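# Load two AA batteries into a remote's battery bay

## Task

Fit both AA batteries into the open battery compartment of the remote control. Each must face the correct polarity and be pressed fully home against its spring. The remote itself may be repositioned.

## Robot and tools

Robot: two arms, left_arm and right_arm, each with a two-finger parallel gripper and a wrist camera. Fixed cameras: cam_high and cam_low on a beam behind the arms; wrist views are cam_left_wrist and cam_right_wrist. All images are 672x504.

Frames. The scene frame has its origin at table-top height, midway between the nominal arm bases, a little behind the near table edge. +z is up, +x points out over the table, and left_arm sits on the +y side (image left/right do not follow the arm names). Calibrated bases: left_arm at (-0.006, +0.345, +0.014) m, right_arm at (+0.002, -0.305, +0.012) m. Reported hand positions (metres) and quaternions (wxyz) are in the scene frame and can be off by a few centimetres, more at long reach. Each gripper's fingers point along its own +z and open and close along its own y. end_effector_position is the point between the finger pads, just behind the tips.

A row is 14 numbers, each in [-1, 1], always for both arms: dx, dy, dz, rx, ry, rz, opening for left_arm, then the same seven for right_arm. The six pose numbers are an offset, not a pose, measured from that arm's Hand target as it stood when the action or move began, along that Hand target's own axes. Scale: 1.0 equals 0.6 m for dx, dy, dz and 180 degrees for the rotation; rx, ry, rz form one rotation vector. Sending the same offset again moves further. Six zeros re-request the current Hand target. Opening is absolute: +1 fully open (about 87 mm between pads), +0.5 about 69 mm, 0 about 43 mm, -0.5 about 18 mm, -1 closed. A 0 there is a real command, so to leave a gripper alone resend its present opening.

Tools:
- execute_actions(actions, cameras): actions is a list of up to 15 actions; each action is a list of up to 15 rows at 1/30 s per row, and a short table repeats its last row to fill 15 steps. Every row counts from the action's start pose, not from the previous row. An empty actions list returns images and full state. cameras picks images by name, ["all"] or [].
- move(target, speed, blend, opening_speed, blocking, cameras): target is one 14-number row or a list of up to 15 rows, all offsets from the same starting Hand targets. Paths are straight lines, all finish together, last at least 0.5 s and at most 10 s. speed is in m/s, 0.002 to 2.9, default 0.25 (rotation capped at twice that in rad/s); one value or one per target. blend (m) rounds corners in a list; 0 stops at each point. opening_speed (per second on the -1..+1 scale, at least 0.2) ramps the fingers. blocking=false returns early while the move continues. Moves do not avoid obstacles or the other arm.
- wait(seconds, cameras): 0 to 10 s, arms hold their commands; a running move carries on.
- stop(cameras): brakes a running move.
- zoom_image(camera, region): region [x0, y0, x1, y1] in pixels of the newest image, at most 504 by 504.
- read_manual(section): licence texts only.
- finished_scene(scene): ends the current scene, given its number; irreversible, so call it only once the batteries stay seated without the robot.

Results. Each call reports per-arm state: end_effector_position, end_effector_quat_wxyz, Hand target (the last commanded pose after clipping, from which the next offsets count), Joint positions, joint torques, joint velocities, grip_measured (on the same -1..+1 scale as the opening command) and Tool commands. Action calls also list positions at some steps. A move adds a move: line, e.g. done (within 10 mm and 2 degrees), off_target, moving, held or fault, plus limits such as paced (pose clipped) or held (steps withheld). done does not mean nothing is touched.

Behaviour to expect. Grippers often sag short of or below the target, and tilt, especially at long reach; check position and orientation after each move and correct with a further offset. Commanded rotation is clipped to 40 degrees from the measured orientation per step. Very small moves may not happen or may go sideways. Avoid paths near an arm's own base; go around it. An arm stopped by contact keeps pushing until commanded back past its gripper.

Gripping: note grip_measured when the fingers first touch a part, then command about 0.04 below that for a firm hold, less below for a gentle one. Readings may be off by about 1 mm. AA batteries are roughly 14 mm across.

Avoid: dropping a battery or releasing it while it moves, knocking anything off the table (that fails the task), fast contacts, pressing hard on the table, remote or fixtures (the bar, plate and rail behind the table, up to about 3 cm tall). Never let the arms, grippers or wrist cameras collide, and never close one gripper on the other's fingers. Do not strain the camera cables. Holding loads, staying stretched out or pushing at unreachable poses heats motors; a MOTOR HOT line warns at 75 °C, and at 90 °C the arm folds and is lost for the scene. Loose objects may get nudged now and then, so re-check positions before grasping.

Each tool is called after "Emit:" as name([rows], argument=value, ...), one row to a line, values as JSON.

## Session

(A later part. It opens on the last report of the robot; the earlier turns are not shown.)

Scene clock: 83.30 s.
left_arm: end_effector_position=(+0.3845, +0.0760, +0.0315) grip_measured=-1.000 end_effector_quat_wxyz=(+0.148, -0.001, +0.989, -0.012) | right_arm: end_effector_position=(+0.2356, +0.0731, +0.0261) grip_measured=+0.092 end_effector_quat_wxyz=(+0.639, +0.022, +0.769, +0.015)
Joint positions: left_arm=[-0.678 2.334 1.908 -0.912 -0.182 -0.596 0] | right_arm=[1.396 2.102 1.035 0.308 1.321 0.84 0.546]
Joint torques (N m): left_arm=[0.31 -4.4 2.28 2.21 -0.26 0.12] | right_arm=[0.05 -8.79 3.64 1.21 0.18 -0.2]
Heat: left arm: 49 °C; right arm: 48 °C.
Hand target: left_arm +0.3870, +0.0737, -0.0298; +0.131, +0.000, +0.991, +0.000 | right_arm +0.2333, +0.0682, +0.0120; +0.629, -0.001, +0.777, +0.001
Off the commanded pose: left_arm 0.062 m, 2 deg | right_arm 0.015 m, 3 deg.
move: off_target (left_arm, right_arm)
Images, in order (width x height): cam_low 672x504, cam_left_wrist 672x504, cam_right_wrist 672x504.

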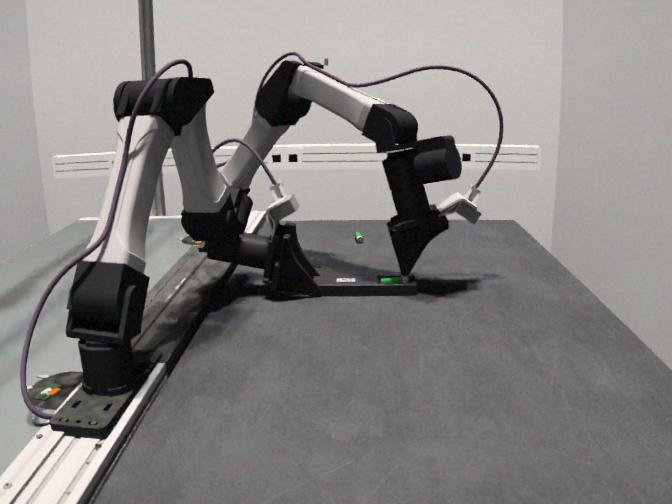

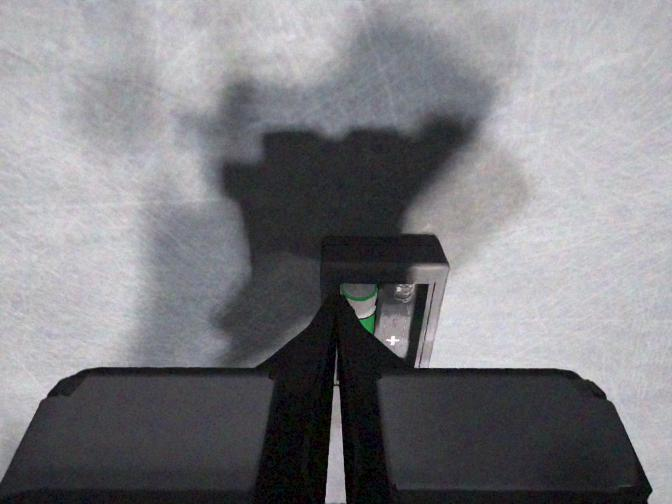

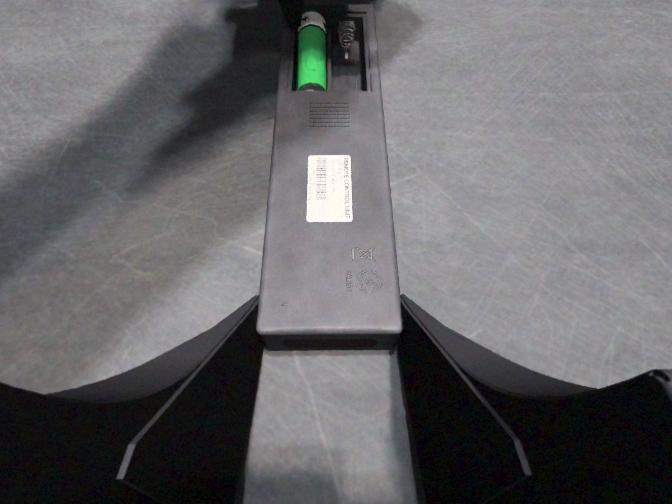

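Emit:
move([
  [-0.03,-0.008,-0.13,0,0,0,-1,0,0,0,0,0,0,0],
], speed=0.15, cameras=["cam_low","cam_left_wrist","cam_right_wrist"])

Emit:
zoom_image(camera="cam_low", region=[320, 210, 460, 315])

Emit:
zoom_image(camera="cam_right_wrist", region=[250, 0, 420, 128])

Emit:
zoom_image(camera="cam_left_wrist", region=[270, 150, 450, 350])

Scene clock: 84.97 s.
left_arm: end_effector_position=(+0.3844, +0.0752, +0.0507) grip_measured=-1.000 end_effector_quat_wxyz=(+0.131, -0.001, +0.991, -0.001) | right_arm: end_effector_position=(+0.2356, +0.0731, +0.0261) grip_measured=+0.092 end_effector_quat_wxyz=(+0.639, +0.022, +0.769, +0.015)
Joint positions: left_arm=[-0.681 2.376 2.061 -1.066 -0.182 -0.604 0] | right_arm=[1.396 2.102 1.035 0.308 1.321 0.84 0.546]
Joint torques (N m): left_arm=[-0.85 -12.23 11.79 0.69 -0.29 -0.04] | right_arm=[0.05 -8.79 3.64 1.22 0.18 -0.2]
Heat: left arm: 50 °C; right arm: 48 °C.
Hand target: left_arm +0.3841, +0.0687, +0.0501; +0.131, +0.000, +0.991, +0.000 | right_arm +0.2333, +0.0682, +0.0120; +0.629, -0.001, +0.777, +0.001
Off the commanded pose: left_arm 0.006 m, 0 deg | right_arm 0.015 m, 3 deg.
move: off_target (right_arm)
Images, in order (width x height): cam_low 672x504, cam_left_wrist 672x504, cam_right_wrist 672x504.

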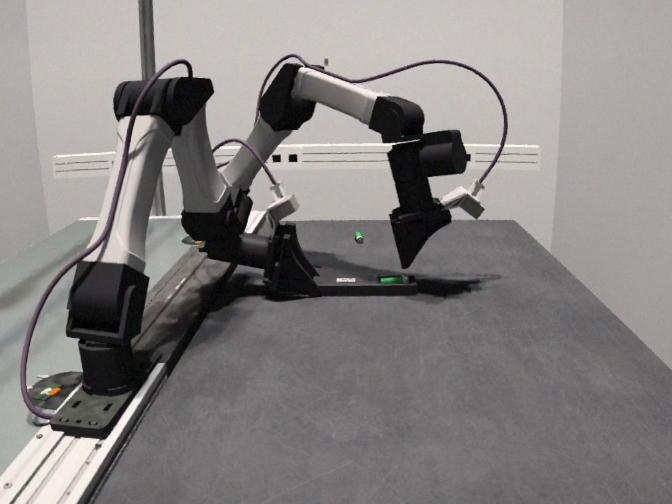

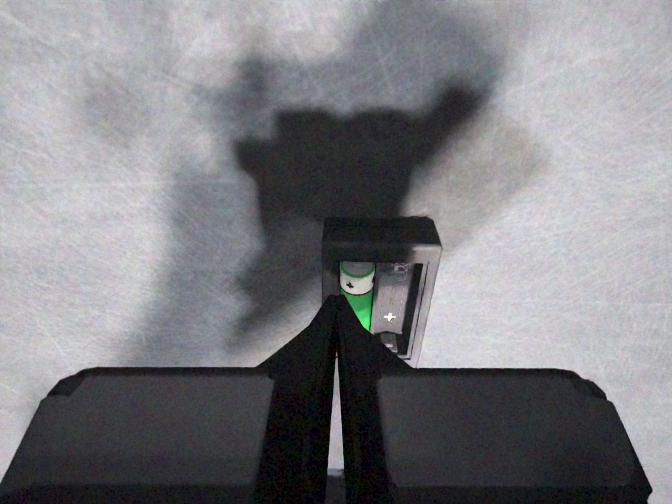

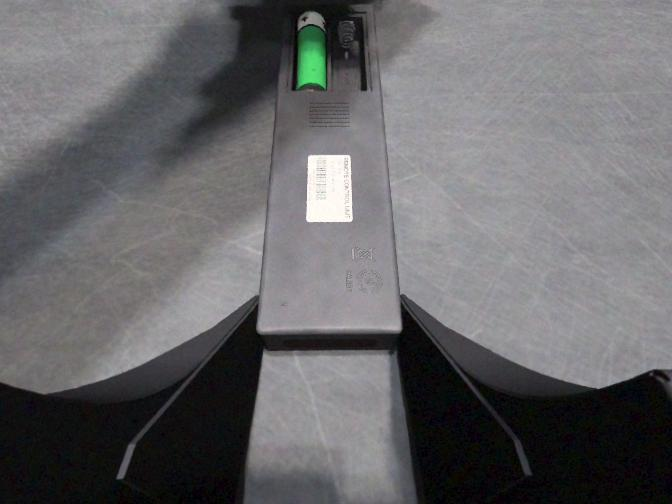

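Scaled by 3.600 from the camera's 672x504 image, which has a finer 960x720 frame.

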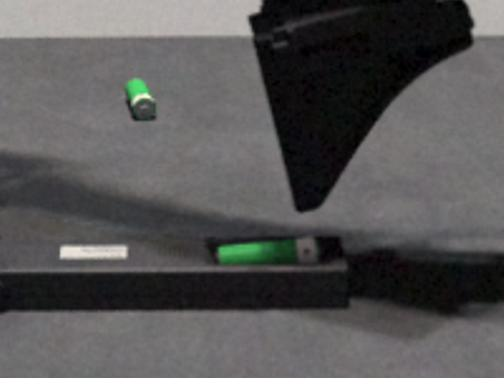

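Scaled by 2.965 from the camera's 672x504 image, which has a finer 960x720 frame.

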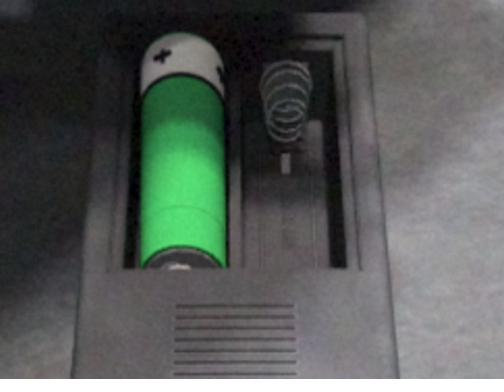

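Scaled by 2.520 from the camera's 672x504 image, which has a finer 960x720 frame.

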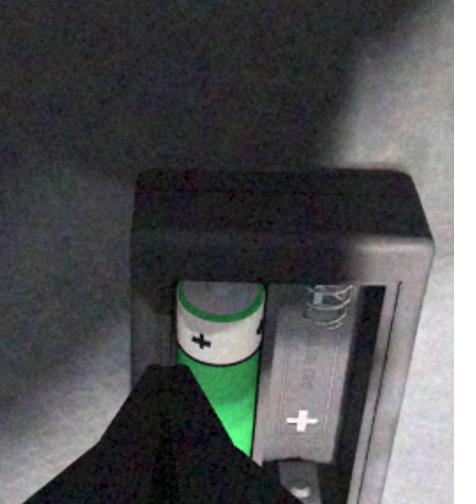

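Emit:
move([
  [-0.011,-0.0067,-0.04,0,0,0,-1,0,0,0,0,0,0,0],
  [0.033,-0.0067,0.1033,0,0,0,-1,0,0,0,0,0,0,0],
], speed=0.12, cameras=["cam_low","cam_left_wrist","cam_right_wrist"])

Emit:
zoom_image(camera="cam_low", region=[320, 210, 460, 315])

Emit:
zoom_image(camera="cam_right_wrist", region=[250, 0, 420, 128])

Scene clock: 91.60 s.
left_arm: end_effector_position=(+0.3789, +0.0743, +0.0321) grip_measured=-1.000 end_effector_quat_wxyz=(+0.136, -0.001, +0.991, -0.002) | right_arm: end_effector_position=(+0.2357, +0.0731, +0.0261) grip_measured=+0.092 end_effector_quat_wxyz=(+0.639, +0.022, +0.769, +0.015)
Joint positions: left_arm=[-0.69 2.354 1.947 -0.966 -0.189 -0.612 0] | right_arm=[1.396 2.102 1.035 0.308 1.321 0.841 0.546]
Joint torques (N m): left_arm=[-0.62 -6.78 3.03 2.1 -0.25 -0.03] | right_arm=[0.06 -8.79 3.64 1.22 0.17 -0.2]
Heat: left arm: 51 °C; right arm: 48 °C.
Hand target: left_arm +0.3810, +0.0648, -0.0149; +0.131, +0.000, +0.991, +0.000 | right_arm +0.2333, +0.0683, +0.0120; +0.629, -0.001, +0.777, +0.001
Off the commanded pose: left_arm 0.048 m, 1 deg | right_arm 0.015 m, 4 deg.
move: off_target (left_arm, right_arm)
Images, in order (width x height): cam_low 672x504, cam_left_wrist 672x504, cam_right_wrist 672x504.

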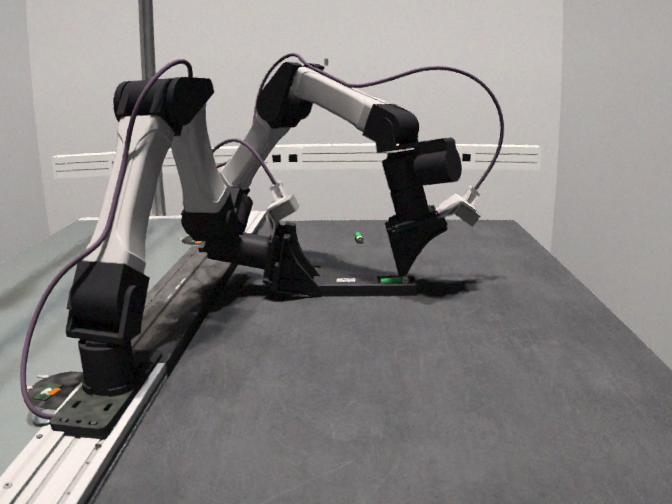

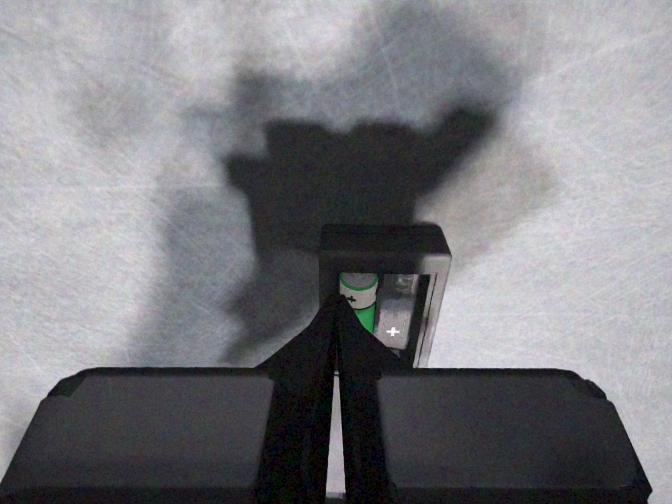

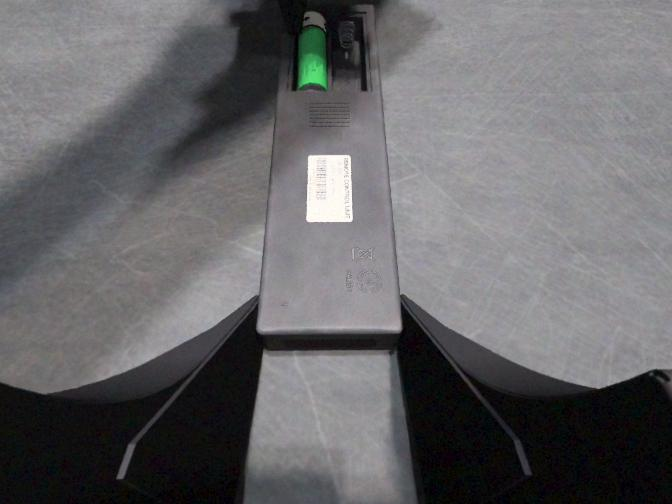

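Scaled by 3.600 from the camera's 672x504 image, which has a finer 960x720 frame.

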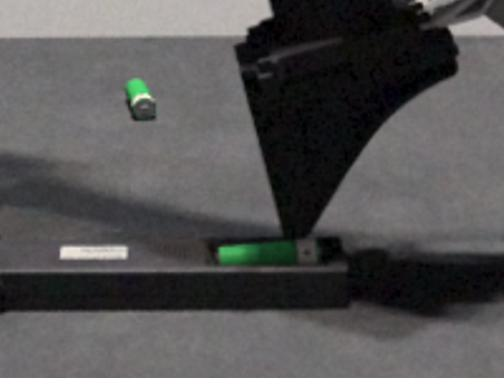

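Scaled by 2.965 from the camera's 672x504 image, which has a finer 960x720 frame.

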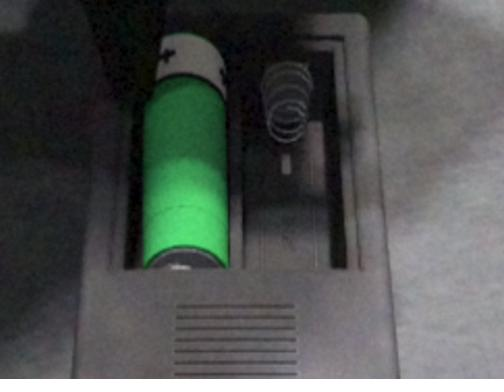

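Emit:
move([
  [-0.0455,0,-0.169,0,0,0,-1,0,0,0,0,0,0,0],
  [0.0315,0.522,-0.207,-0.224,-0.084,-0.48,-0.1,0,0,0,0,0,0,0],
], speed=0.3, blend=[0.03,0], cameras=["cam_left_wrist","cam_right_wrist"])

Emit:
zoom_image(camera="cam_right_wrist", region=[250, 0, 420, 128])

Scene clock: 96.83 s.
left_arm: end_effector_position=(+0.3375, +0.3752, +0.0946) grip_measured=-0.100 end_effector_quat_wxyz=(-0.198, +0.703, -0.648, -0.216) | right_arm: end_effector_position=(+0.2357, +0.0730, +0.0261) grip_measured=+0.092 end_effector_quat_wxyz=(+0.639, +0.022, +0.769, +0.015)
Joint positions: left_arm=[-0.18 1.938 1.54 -1.324 -0.619 -1.825 0.45] | right_arm=[1.396 2.102 1.035 0.308 1.321 0.84 0.546]
Joint torques (N m): left_arm=[-0.17 -12.19 6.37 -0.22 -0.65 -0.06] | right_arm=[0.05 -8.79 3.64 1.22 0.17 -0.19]
Heat: left arm: 52 °C; right arm: 48 °C.
Hand target: left_arm +0.3308, +0.3779, +0.1005; -0.203, +0.703, -0.645, -0.222 | right_arm +0.2333, +0.0683, +0.0120; +0.629, -0.001, +0.777, +0.001
Off the commanded pose: left_arm 0.009 m, 1 deg | right_arm 0.015 m, 3 deg.
move: off_target (right_arm)
Images, in order (width x height): cam_left_wrist 672x504, cam_right_wrist 672x504.

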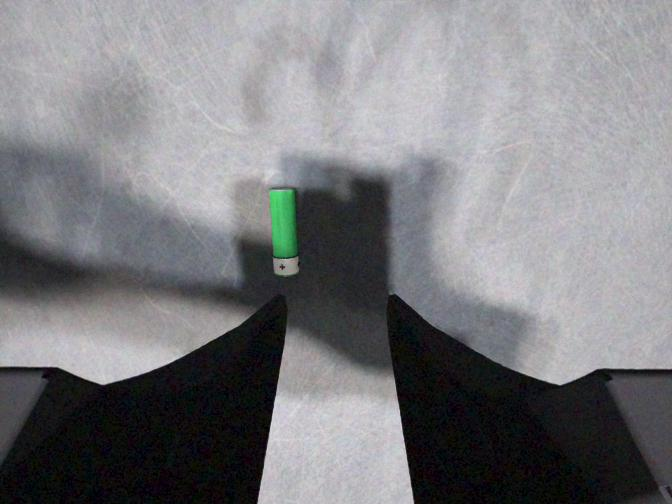

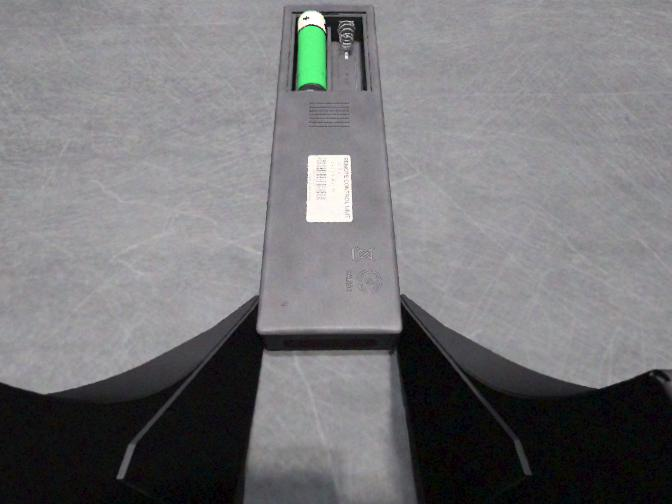

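Scaled by 2.965 from the camera's 672x504 image, which has a finer 960x720 frame.

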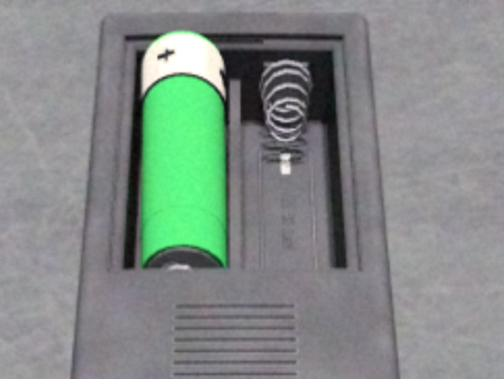

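Emit:
move([
  [0.1,0.0447,0.121,0,0,0,-0.1,0,0,0,0,0,0,0],
], speed=0.13, cameras=["cam_left_wrist","cam_low"])

Emit:
zoom_image(camera="cam_low", region=[320, 210, 460, 315])

Scene clock: 99.03 s.
left_arm: end_effector_position=(+0.3031, +0.3704, +0.0129) grip_measured=-0.100 end_effector_quat_wxyz=(-0.196, +0.703, -0.646, -0.224) | right_arm: end_effector_position=(+0.2357, +0.0730, +0.0261) grip_measured=+0.092 end_effector_quat_wxyz=(+0.639, +0.022, +0.769, +0.015)
Joint positions: left_arm=[-0.202 1.937 1.189 -1.008 -0.623 -1.861 0.45] | right_arm=[1.396 2.102 1.035 0.308 1.321 0.84 0.546]
Joint torques (N m): left_arm=[-0.73 -7.98 5.5 0.27 -0.58 -0.06] | right_arm=[0.05 -8.76 3.64 1.22 0.17 -0.2]
Heat: left arm: 52 °C; right arm: 49 °C.
Hand target: left_arm +0.3047, +0.3683, +0.0067; -0.203, +0.703, -0.645, -0.222 | right_arm +0.2333, +0.0683, +0.0120; +0.629, -0.001, +0.777, +0.001
Off the commanded pose: left_arm 0.007 m, 1 deg | right_arm 0.015 m, 4 deg.
move: off_target (right_arm)
Images, in order (width x height): cam_low 672x504, cam_left_wrist 672x504.

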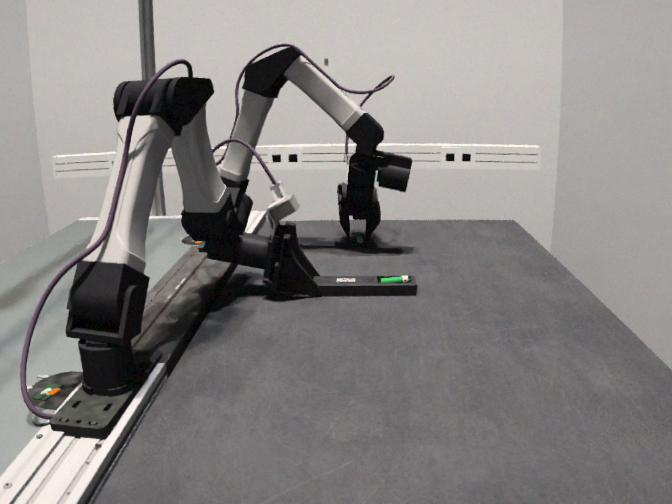

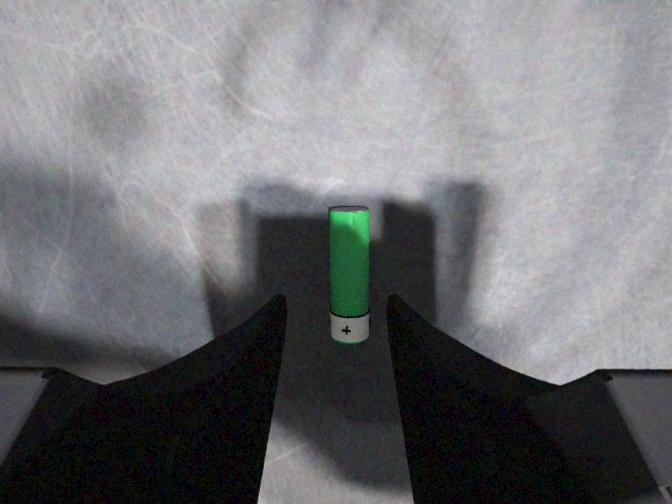

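Scaled by 3.600 from the camera's 672x504 image, which has a finer 960x720 frame.

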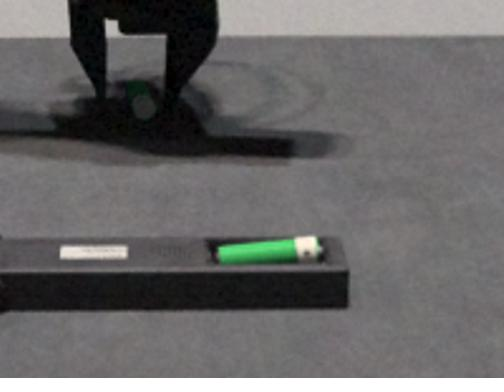

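Emit:
move([
  [0,0,0,0,0,0,-0.1,0,0,0,0,0,0,0],
  [0,0,0,0,0,0,-0.66,0,0,0,0,0,0,0],
  [-0.065,0,-0.0967,0,0,0,-0.66,0,0,0,0,0,0,0],
  [0.3627,0.0088,-0.4127,0.224,0.084,0.48,-0.66,0,0,0,0,0,0,0],
], speed=[0.1,0.1,0.15,0.28], blend=[0,0,0.03,0], opening_speed=1, cameras=["cam_left_wrist","cam_low","cam_right_wrist"])

Emit:
zoom_image(camera="cam_low", region=[320, 210, 460, 315])

Scene clock: 105.80 s.
left_arm: end_effector_position=(+0.3265, +0.0549, +0.0827) grip_measured=-0.618 end_effector_quat_wxyz=(+0.133, -0.008, +0.991, +0.005) | right_arm: end_effector_position=(+0.2357, +0.0730, +0.0261) grip_measured=+0.092 end_effector_quat_wxyz=(+0.639, +0.022, +0.769, +0.015)
Joint positions: left_arm=[-0.8 2.229 1.936 -1.117 -0.216 -0.738 0.191] | right_arm=[1.396 2.102 1.035 0.308 1.321 0.84 0.546]
Joint torques (N m): left_arm=[-0.43 -11.26 12.05 0.6 -0.19 0.21] | right_arm=[0.05 -8.77 3.63 1.22 0.17 -0.2]
Heat: left arm: 52 °C; right arm: 49 °C.
Hand target: left_arm +0.3270, +0.0486, +0.0845; +0.131, +0.000, +0.991, +0.000 | right_arm +0.2333, +0.0683, +0.0120; +0.629, -0.001, +0.777, +0.001
Off the commanded pose: left_arm 0.006 m, 1 deg | right_arm 0.015 m, 4 deg.
move: off_target (right_arm)
Images, in order (width x height): cam_low 672x504, cam_left_wrist 672x504, cam_right_wrist 672x504.

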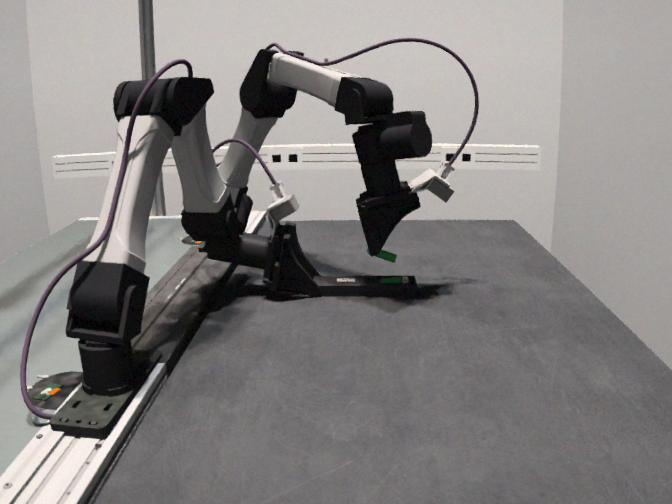

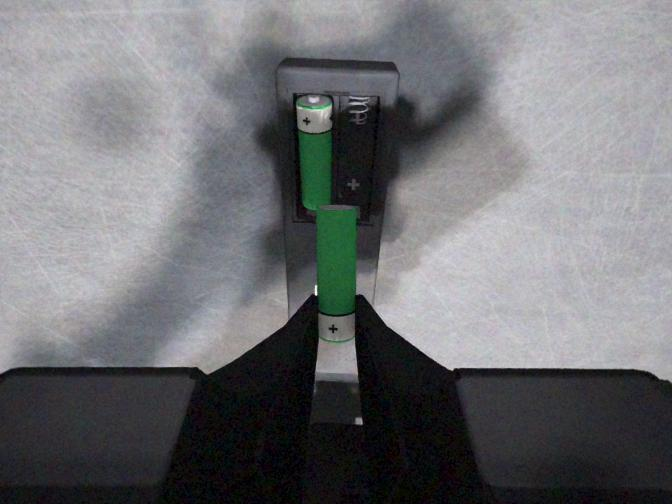

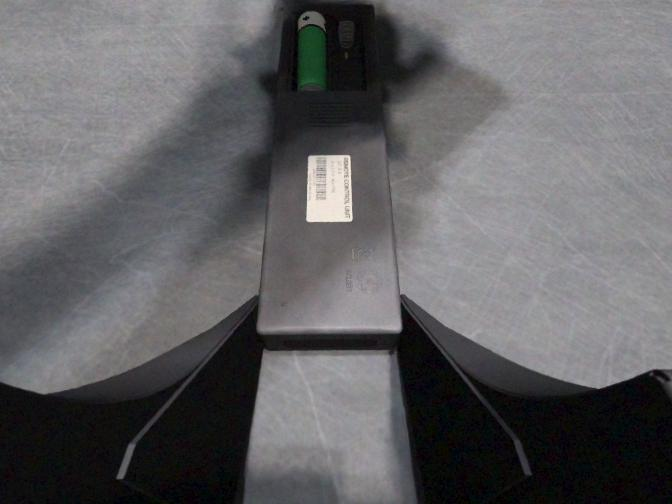

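Scaled by 3.600 from the camera's 672x504 image, which has a finer 960x720 frame.

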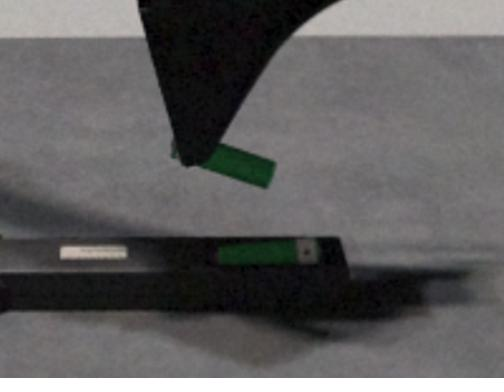

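Emit:
move([
  [0.0103,-0.0067,0.0767,0,0,0,-0.66,0,0,0,0,0,0,0],
], speed=0.1, cameras=["cam_left_wrist","cam_low","cam_right_wrist"])

Emit:
zoom_image(camera="cam_low", region=[320, 210, 460, 315])

Emit:
zoom_image(camera="cam_right_wrist", region=[250, 0, 420, 128])

Scene clock: 107.43 s.
left_arm: end_effector_position=(+0.3332, +0.0470, +0.0457) grip_measured=-0.618 end_effector_quat_wxyz=(+0.133, -0.005, +0.991, +0.004) | right_arm: end_effector_position=(+0.2357, +0.0730, +0.0261) grip_measured=+0.092 end_effector_quat_wxyz=(+0.639, +0.022, +0.769, +0.015)
Joint positions: left_arm=[-0.8 2.286 1.882 -1.003 -0.214 -0.732 0.191] | right_arm=[1.396 2.102 1.035 0.308 1.321 0.84 0.546]
Joint torques (N m): left_arm=[0.01 -12.38 7.38 1.05 -0.19 0.18] | right_arm=[0.05 -8.77 3.64 1.22 0.18 -0.2]
Heat: left arm: 52 °C; right arm: 49 °C.
Hand target: left_arm +0.3328, +0.0446, +0.0383; +0.131, +0.000, +0.991, +0.001 | right_arm +0.2333, +0.0683, +0.0120; +0.629, -0.001, +0.777, +0.001
Off the commanded pose: left_arm 0.008 m, 1 deg | right_arm 0.015 m, 4 deg.
move: off_target (right_arm)
Images, in order (width x height): cam_low 672x504, cam_left_wrist 672x504, cam_right_wrist 672x504.

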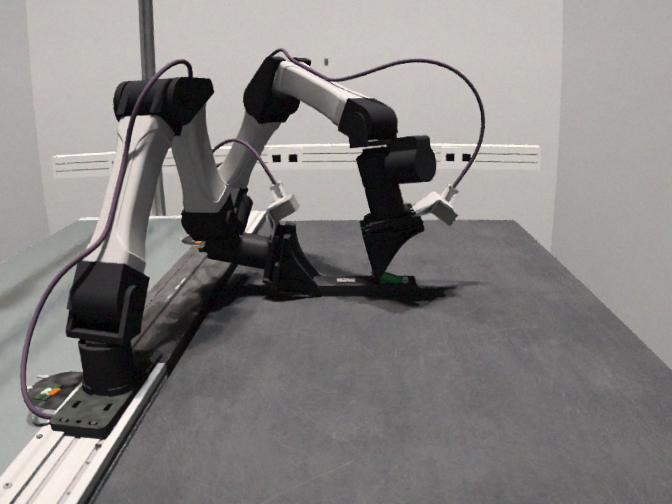

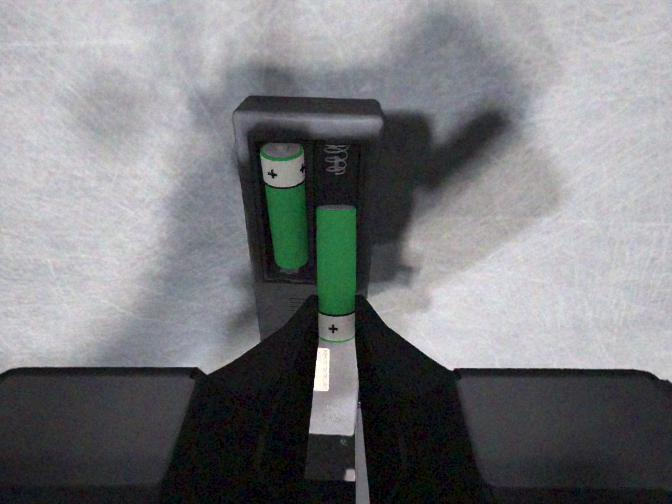

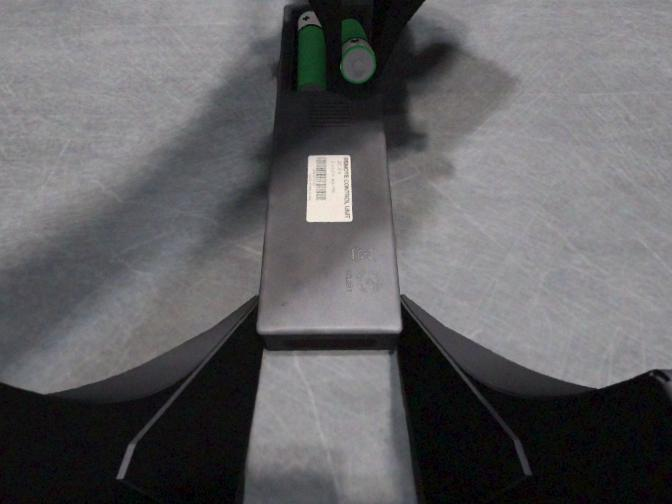

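Scaled by 3.600 from the camera's 672x504 image, which has a finer 960x720 frame.

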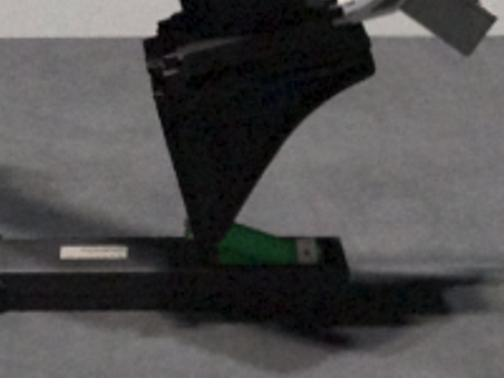

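Scaled by 2.965 from the camera's 672x504 image, which has a finer 960x720 frame.

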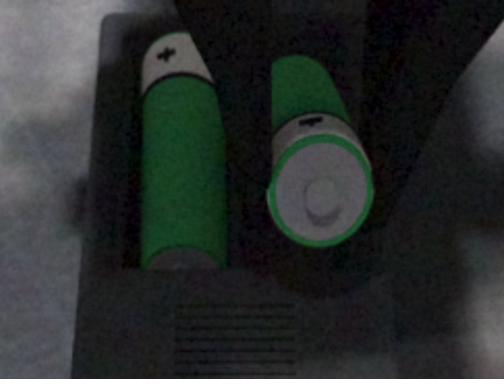

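Emit:
move([
  [0.0078,0,0.029,0,0,0,-0.66,0,0,0,0,0,0,0],
  [-0.0413,0,0.0388,0,0,0,-0.66,0,0,0,0,0,0,0],
], speed=0.07, blend=[0.003,0], cameras=["cam_left_wrist","cam_low","cam_right_wrist"])

Emit:
zoom_image(camera="cam_low", region=[320, 210, 460, 315])

Emit:
zoom_image(camera="cam_right_wrist", region=[250, 0, 420, 128])

Scene clock: 109.07 s.
left_arm: end_effector_position=(+0.3469, +0.0482, +0.0349) grip_measured=-0.618 end_effector_quat_wxyz=(+0.116, +0.003, +0.993, +0.002) | right_arm: end_effector_position=(+0.2368, +0.0726, +0.0260) grip_measured=+0.092 end_effector_quat_wxyz=(+0.639, +0.024, +0.769, +0.015)
Joint positions: left_arm=[-0.768 2.36 1.969 -1.032 -0.182 -0.689 0.191] | right_arm=[1.393 2.102 1.035 0.308 1.32 0.842 0.546]
Joint torques (N m): left_arm=[0.95 -9.83 10.58 1.27 -0.41 0.19] | right_arm=[0.31 -8.79 3.63 1.22 0.18 -0.22]
Heat: left arm: 52 °C; right arm: 49 °C.
Hand target: left_arm +0.3628, +0.0446, +0.0222; +0.131, +0.001, +0.991, +0.001 | right_arm +0.2333, +0.0683, +0.0120; +0.629, -0.001, +0.777, +0.001
Off the commanded pose: left_arm 0.021 m, 2 deg | right_arm 0.015 m, 4 deg.
move: off_target (left_arm, right_arm)
Images, in order (width x height): cam_low 672x504, cam_left_wrist 672x504, cam_right_wrist 672x504.

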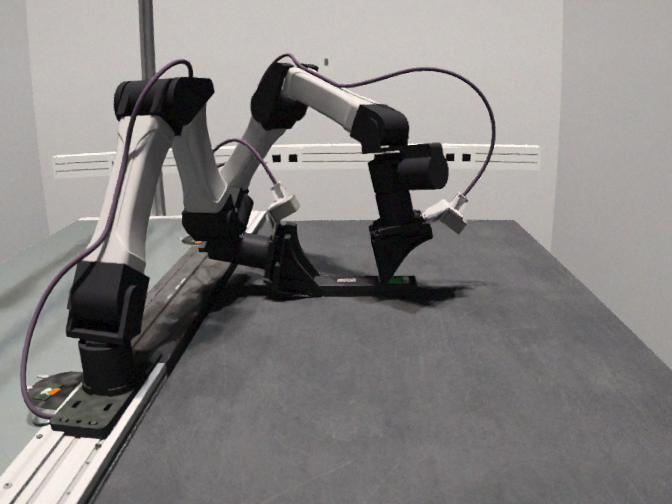

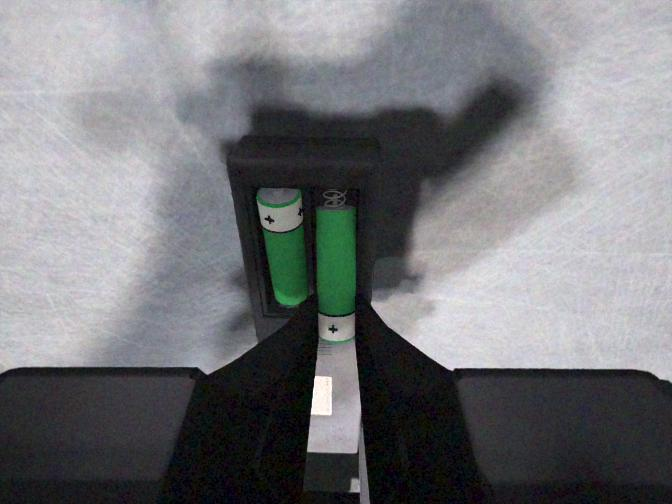

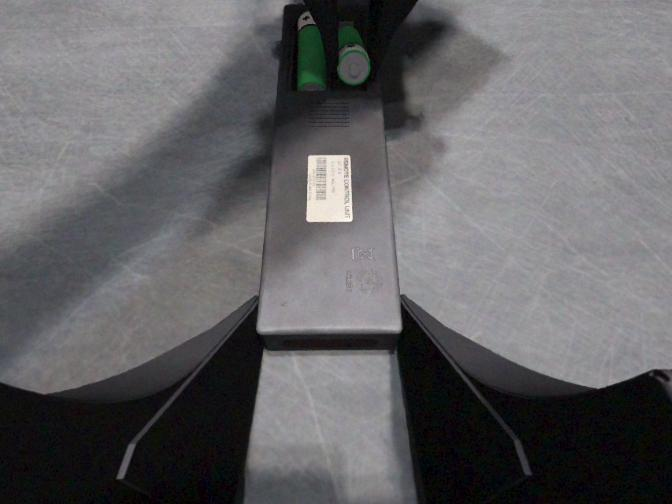

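Scaled by 3.600 from the camera's 672x504 image, which has a finer 960x720 frame.

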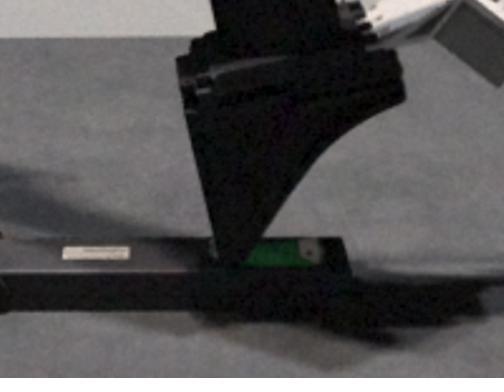

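Scaled by 2.965 from the camera's 672x504 image, which has a finer 960x720 frame.

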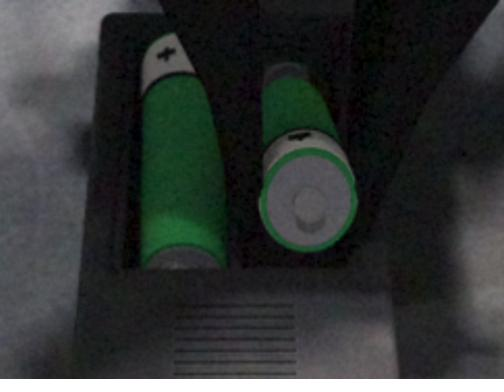

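Emit:
move([
  [-0.05,0.003,0.0,0,0,0,-0.66,0,0,0,0,0,0,0],
], speed=0.07, cameras=["cam_left_wrist","cam_low","cam_right_wrist"])

Emit:
zoom_image(camera="cam_low", region=[320, 210, 460, 315])

Emit:
zoom_image(camera="cam_right_wrist", region=[250, 0, 420, 128])

Scene clock: 110.43 s.
left_arm: end_effector_position=(+0.3551, +0.0470, +0.0367) grip_measured=-0.618 end_effector_quat_wxyz=(+0.080, +0.013, +0.997, +0.004) | right_arm: end_effector_position=(+0.2400, +0.0710, +0.0260) grip_measured=+0.092 end_effector_quat_wxyz=(+0.639, +0.026, +0.769, +0.013)
Joint positions: left_arm=[-0.744 2.469 2.169 -1.177 -0.135 -0.651 0.191] | right_arm=[1.384 2.102 1.035 0.311 1.318 0.839 0.546]
Joint torques (N m): left_arm=[2.21 -11.56 12.03 1.53 -0.77 0.21] | right_arm=[1.03 -8.79 3.62 1.22 0.2 -0.21]
Heat: left arm: 52 °C; right arm: 49 °C.
Hand target: left_arm +0.3918, +0.0464, +0.0300; +0.131, +0.000, +0.991, +0.001 | right_arm +0.2333, +0.0683, +0.0120; +0.629, -0.001, +0.777, +0.001
Off the commanded pose: left_arm 0.037 m, 6 deg | right_arm 0.016 m, 4 deg.
move: off_target (left_arm, right_arm)
Images, in order (width x height): cam_low 672x504, cam_left_wrist 672x504, cam_right_wrist 672x504.

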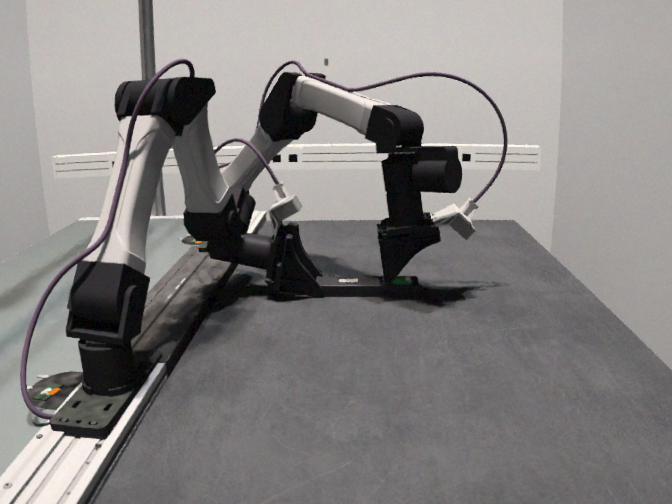

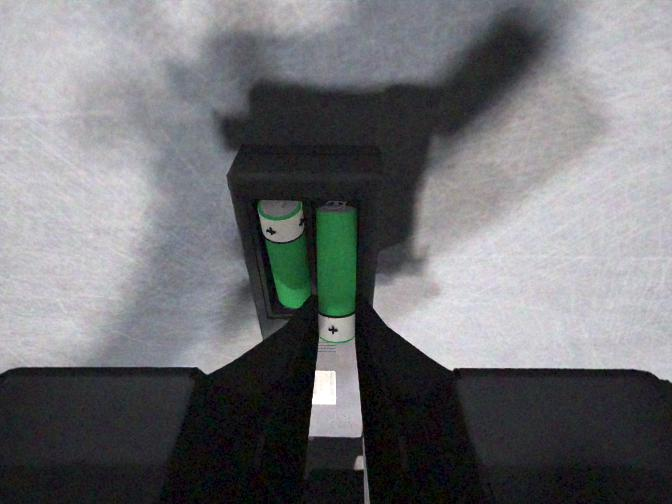

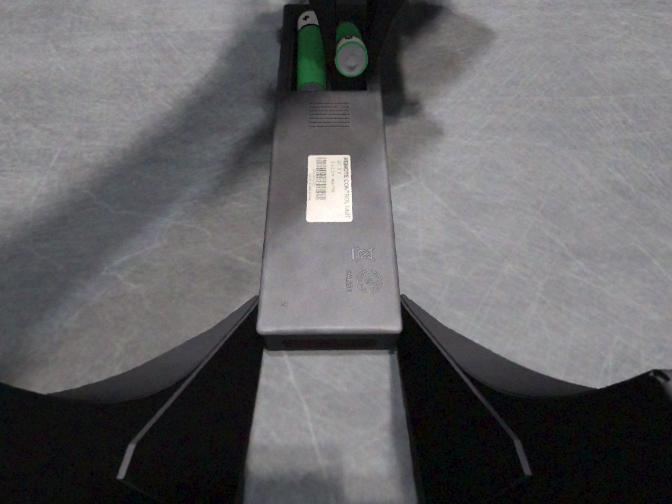

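Scaled by 3.600 from the camera's 672x504 image, which has a finer 960x720 frame.

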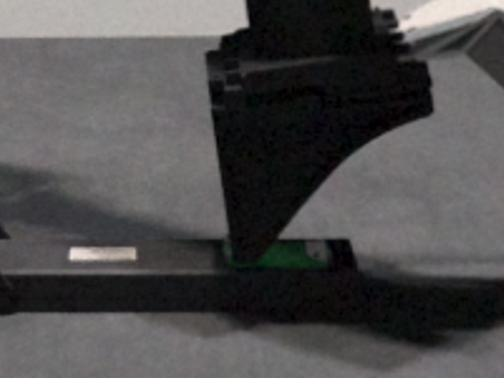

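Scaled by 2.965 from the camera's 672x504 image, which has a finer 960x720 frame.

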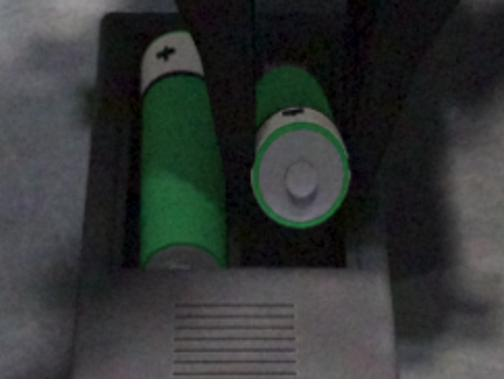

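Emit:
move([
  [0.0,0.0,0.06,0,-0.05,0,-0.66,0,0,0,0,0,0,0],
], speed=0.07, cameras=["cam_left_wrist","cam_low","cam_right_wrist"])

Emit:
zoom_image(camera="cam_low", region=[320, 210, 460, 315])

Emit:
zoom_image(camera="cam_right_wrist", region=[250, 0, 420, 128])

Scene clock: 112.43 s.
left_arm: end_effector_position=(+0.3557, +0.0475, +0.0319) grip_measured=-0.618 end_effector_quat_wxyz=(+0.124, +0.015, +0.992, -0.010) | right_arm: end_effector_position=(+0.2400, +0.0710, +0.0260) grip_measured=+0.092 end_effector_quat_wxyz=(+0.639, +0.026, +0.769, +0.013)
Joint positions: left_arm=[-0.755 2.362 1.959 -0.988 -0.169 -0.649 0.191] | right_arm=[1.384 2.102 1.035 0.311 1.318 0.839 0.546]
Joint torques (N m): left_arm=[1.4 -8.36 4.52 2.98 -1.36 0.18] | right_arm=[1.05 -8.77 3.6 1.22 0.2 -0.2]
Heat: left arm: 52 °C; right arm: 49 °C.
Hand target: left_arm +0.4013, +0.0464, -0.0046; +0.208, +0.000, +0.978, +0.000 | right_arm +0.2333, +0.0683, +0.0120; +0.629, -0.001, +0.777, +0.001
Off the commanded pose: left_arm 0.058 m, 10 deg | right_arm 0.016 m, 4 deg.
move: off_target (left_arm, right_arm)
Images, in order (width x height): cam_low 672x504, cam_left_wrist 672x504, cam_right_wrist 672x504.

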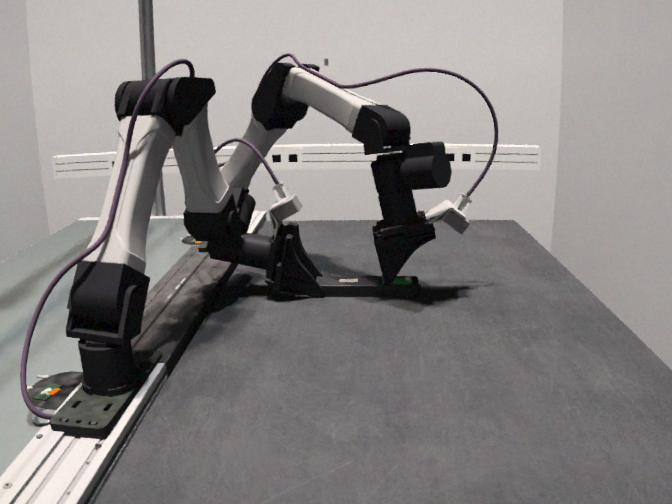

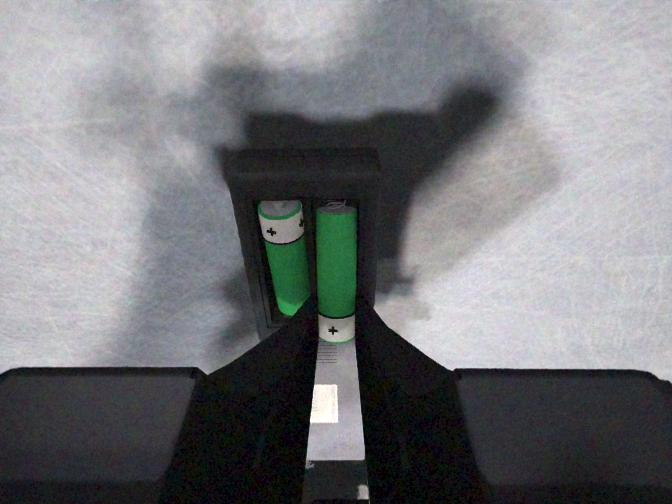

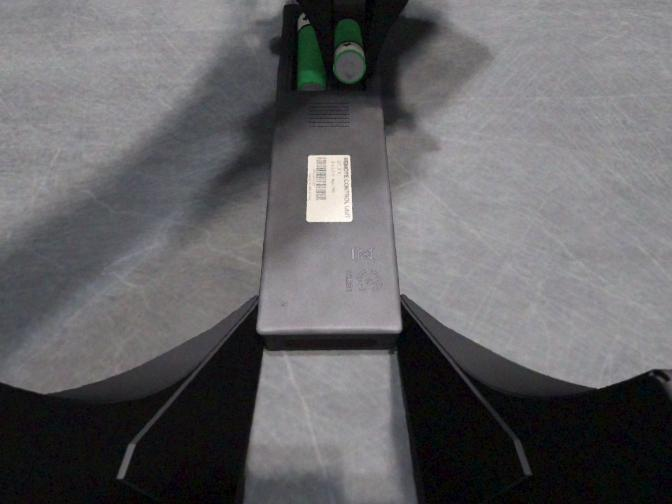

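Scaled by 3.600 from the camera's 672x504 image, which has a finer 960x720 frame.

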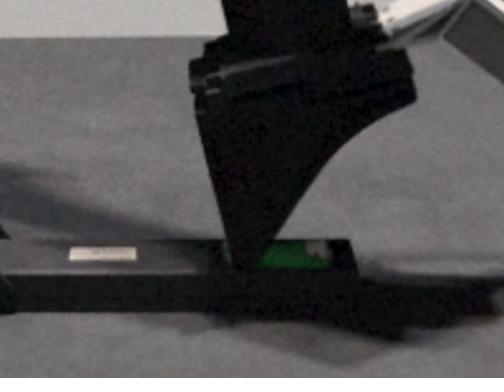

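Scaled by 2.965 from the camera's 672x504 image, which has a finer 960x720 frame.

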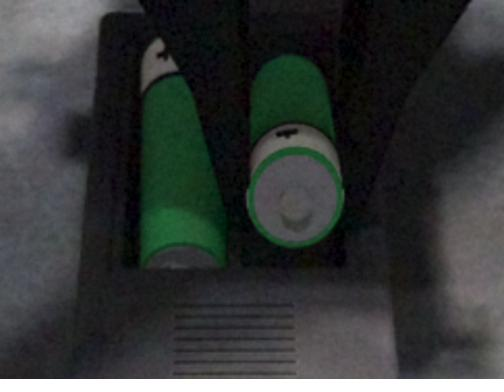

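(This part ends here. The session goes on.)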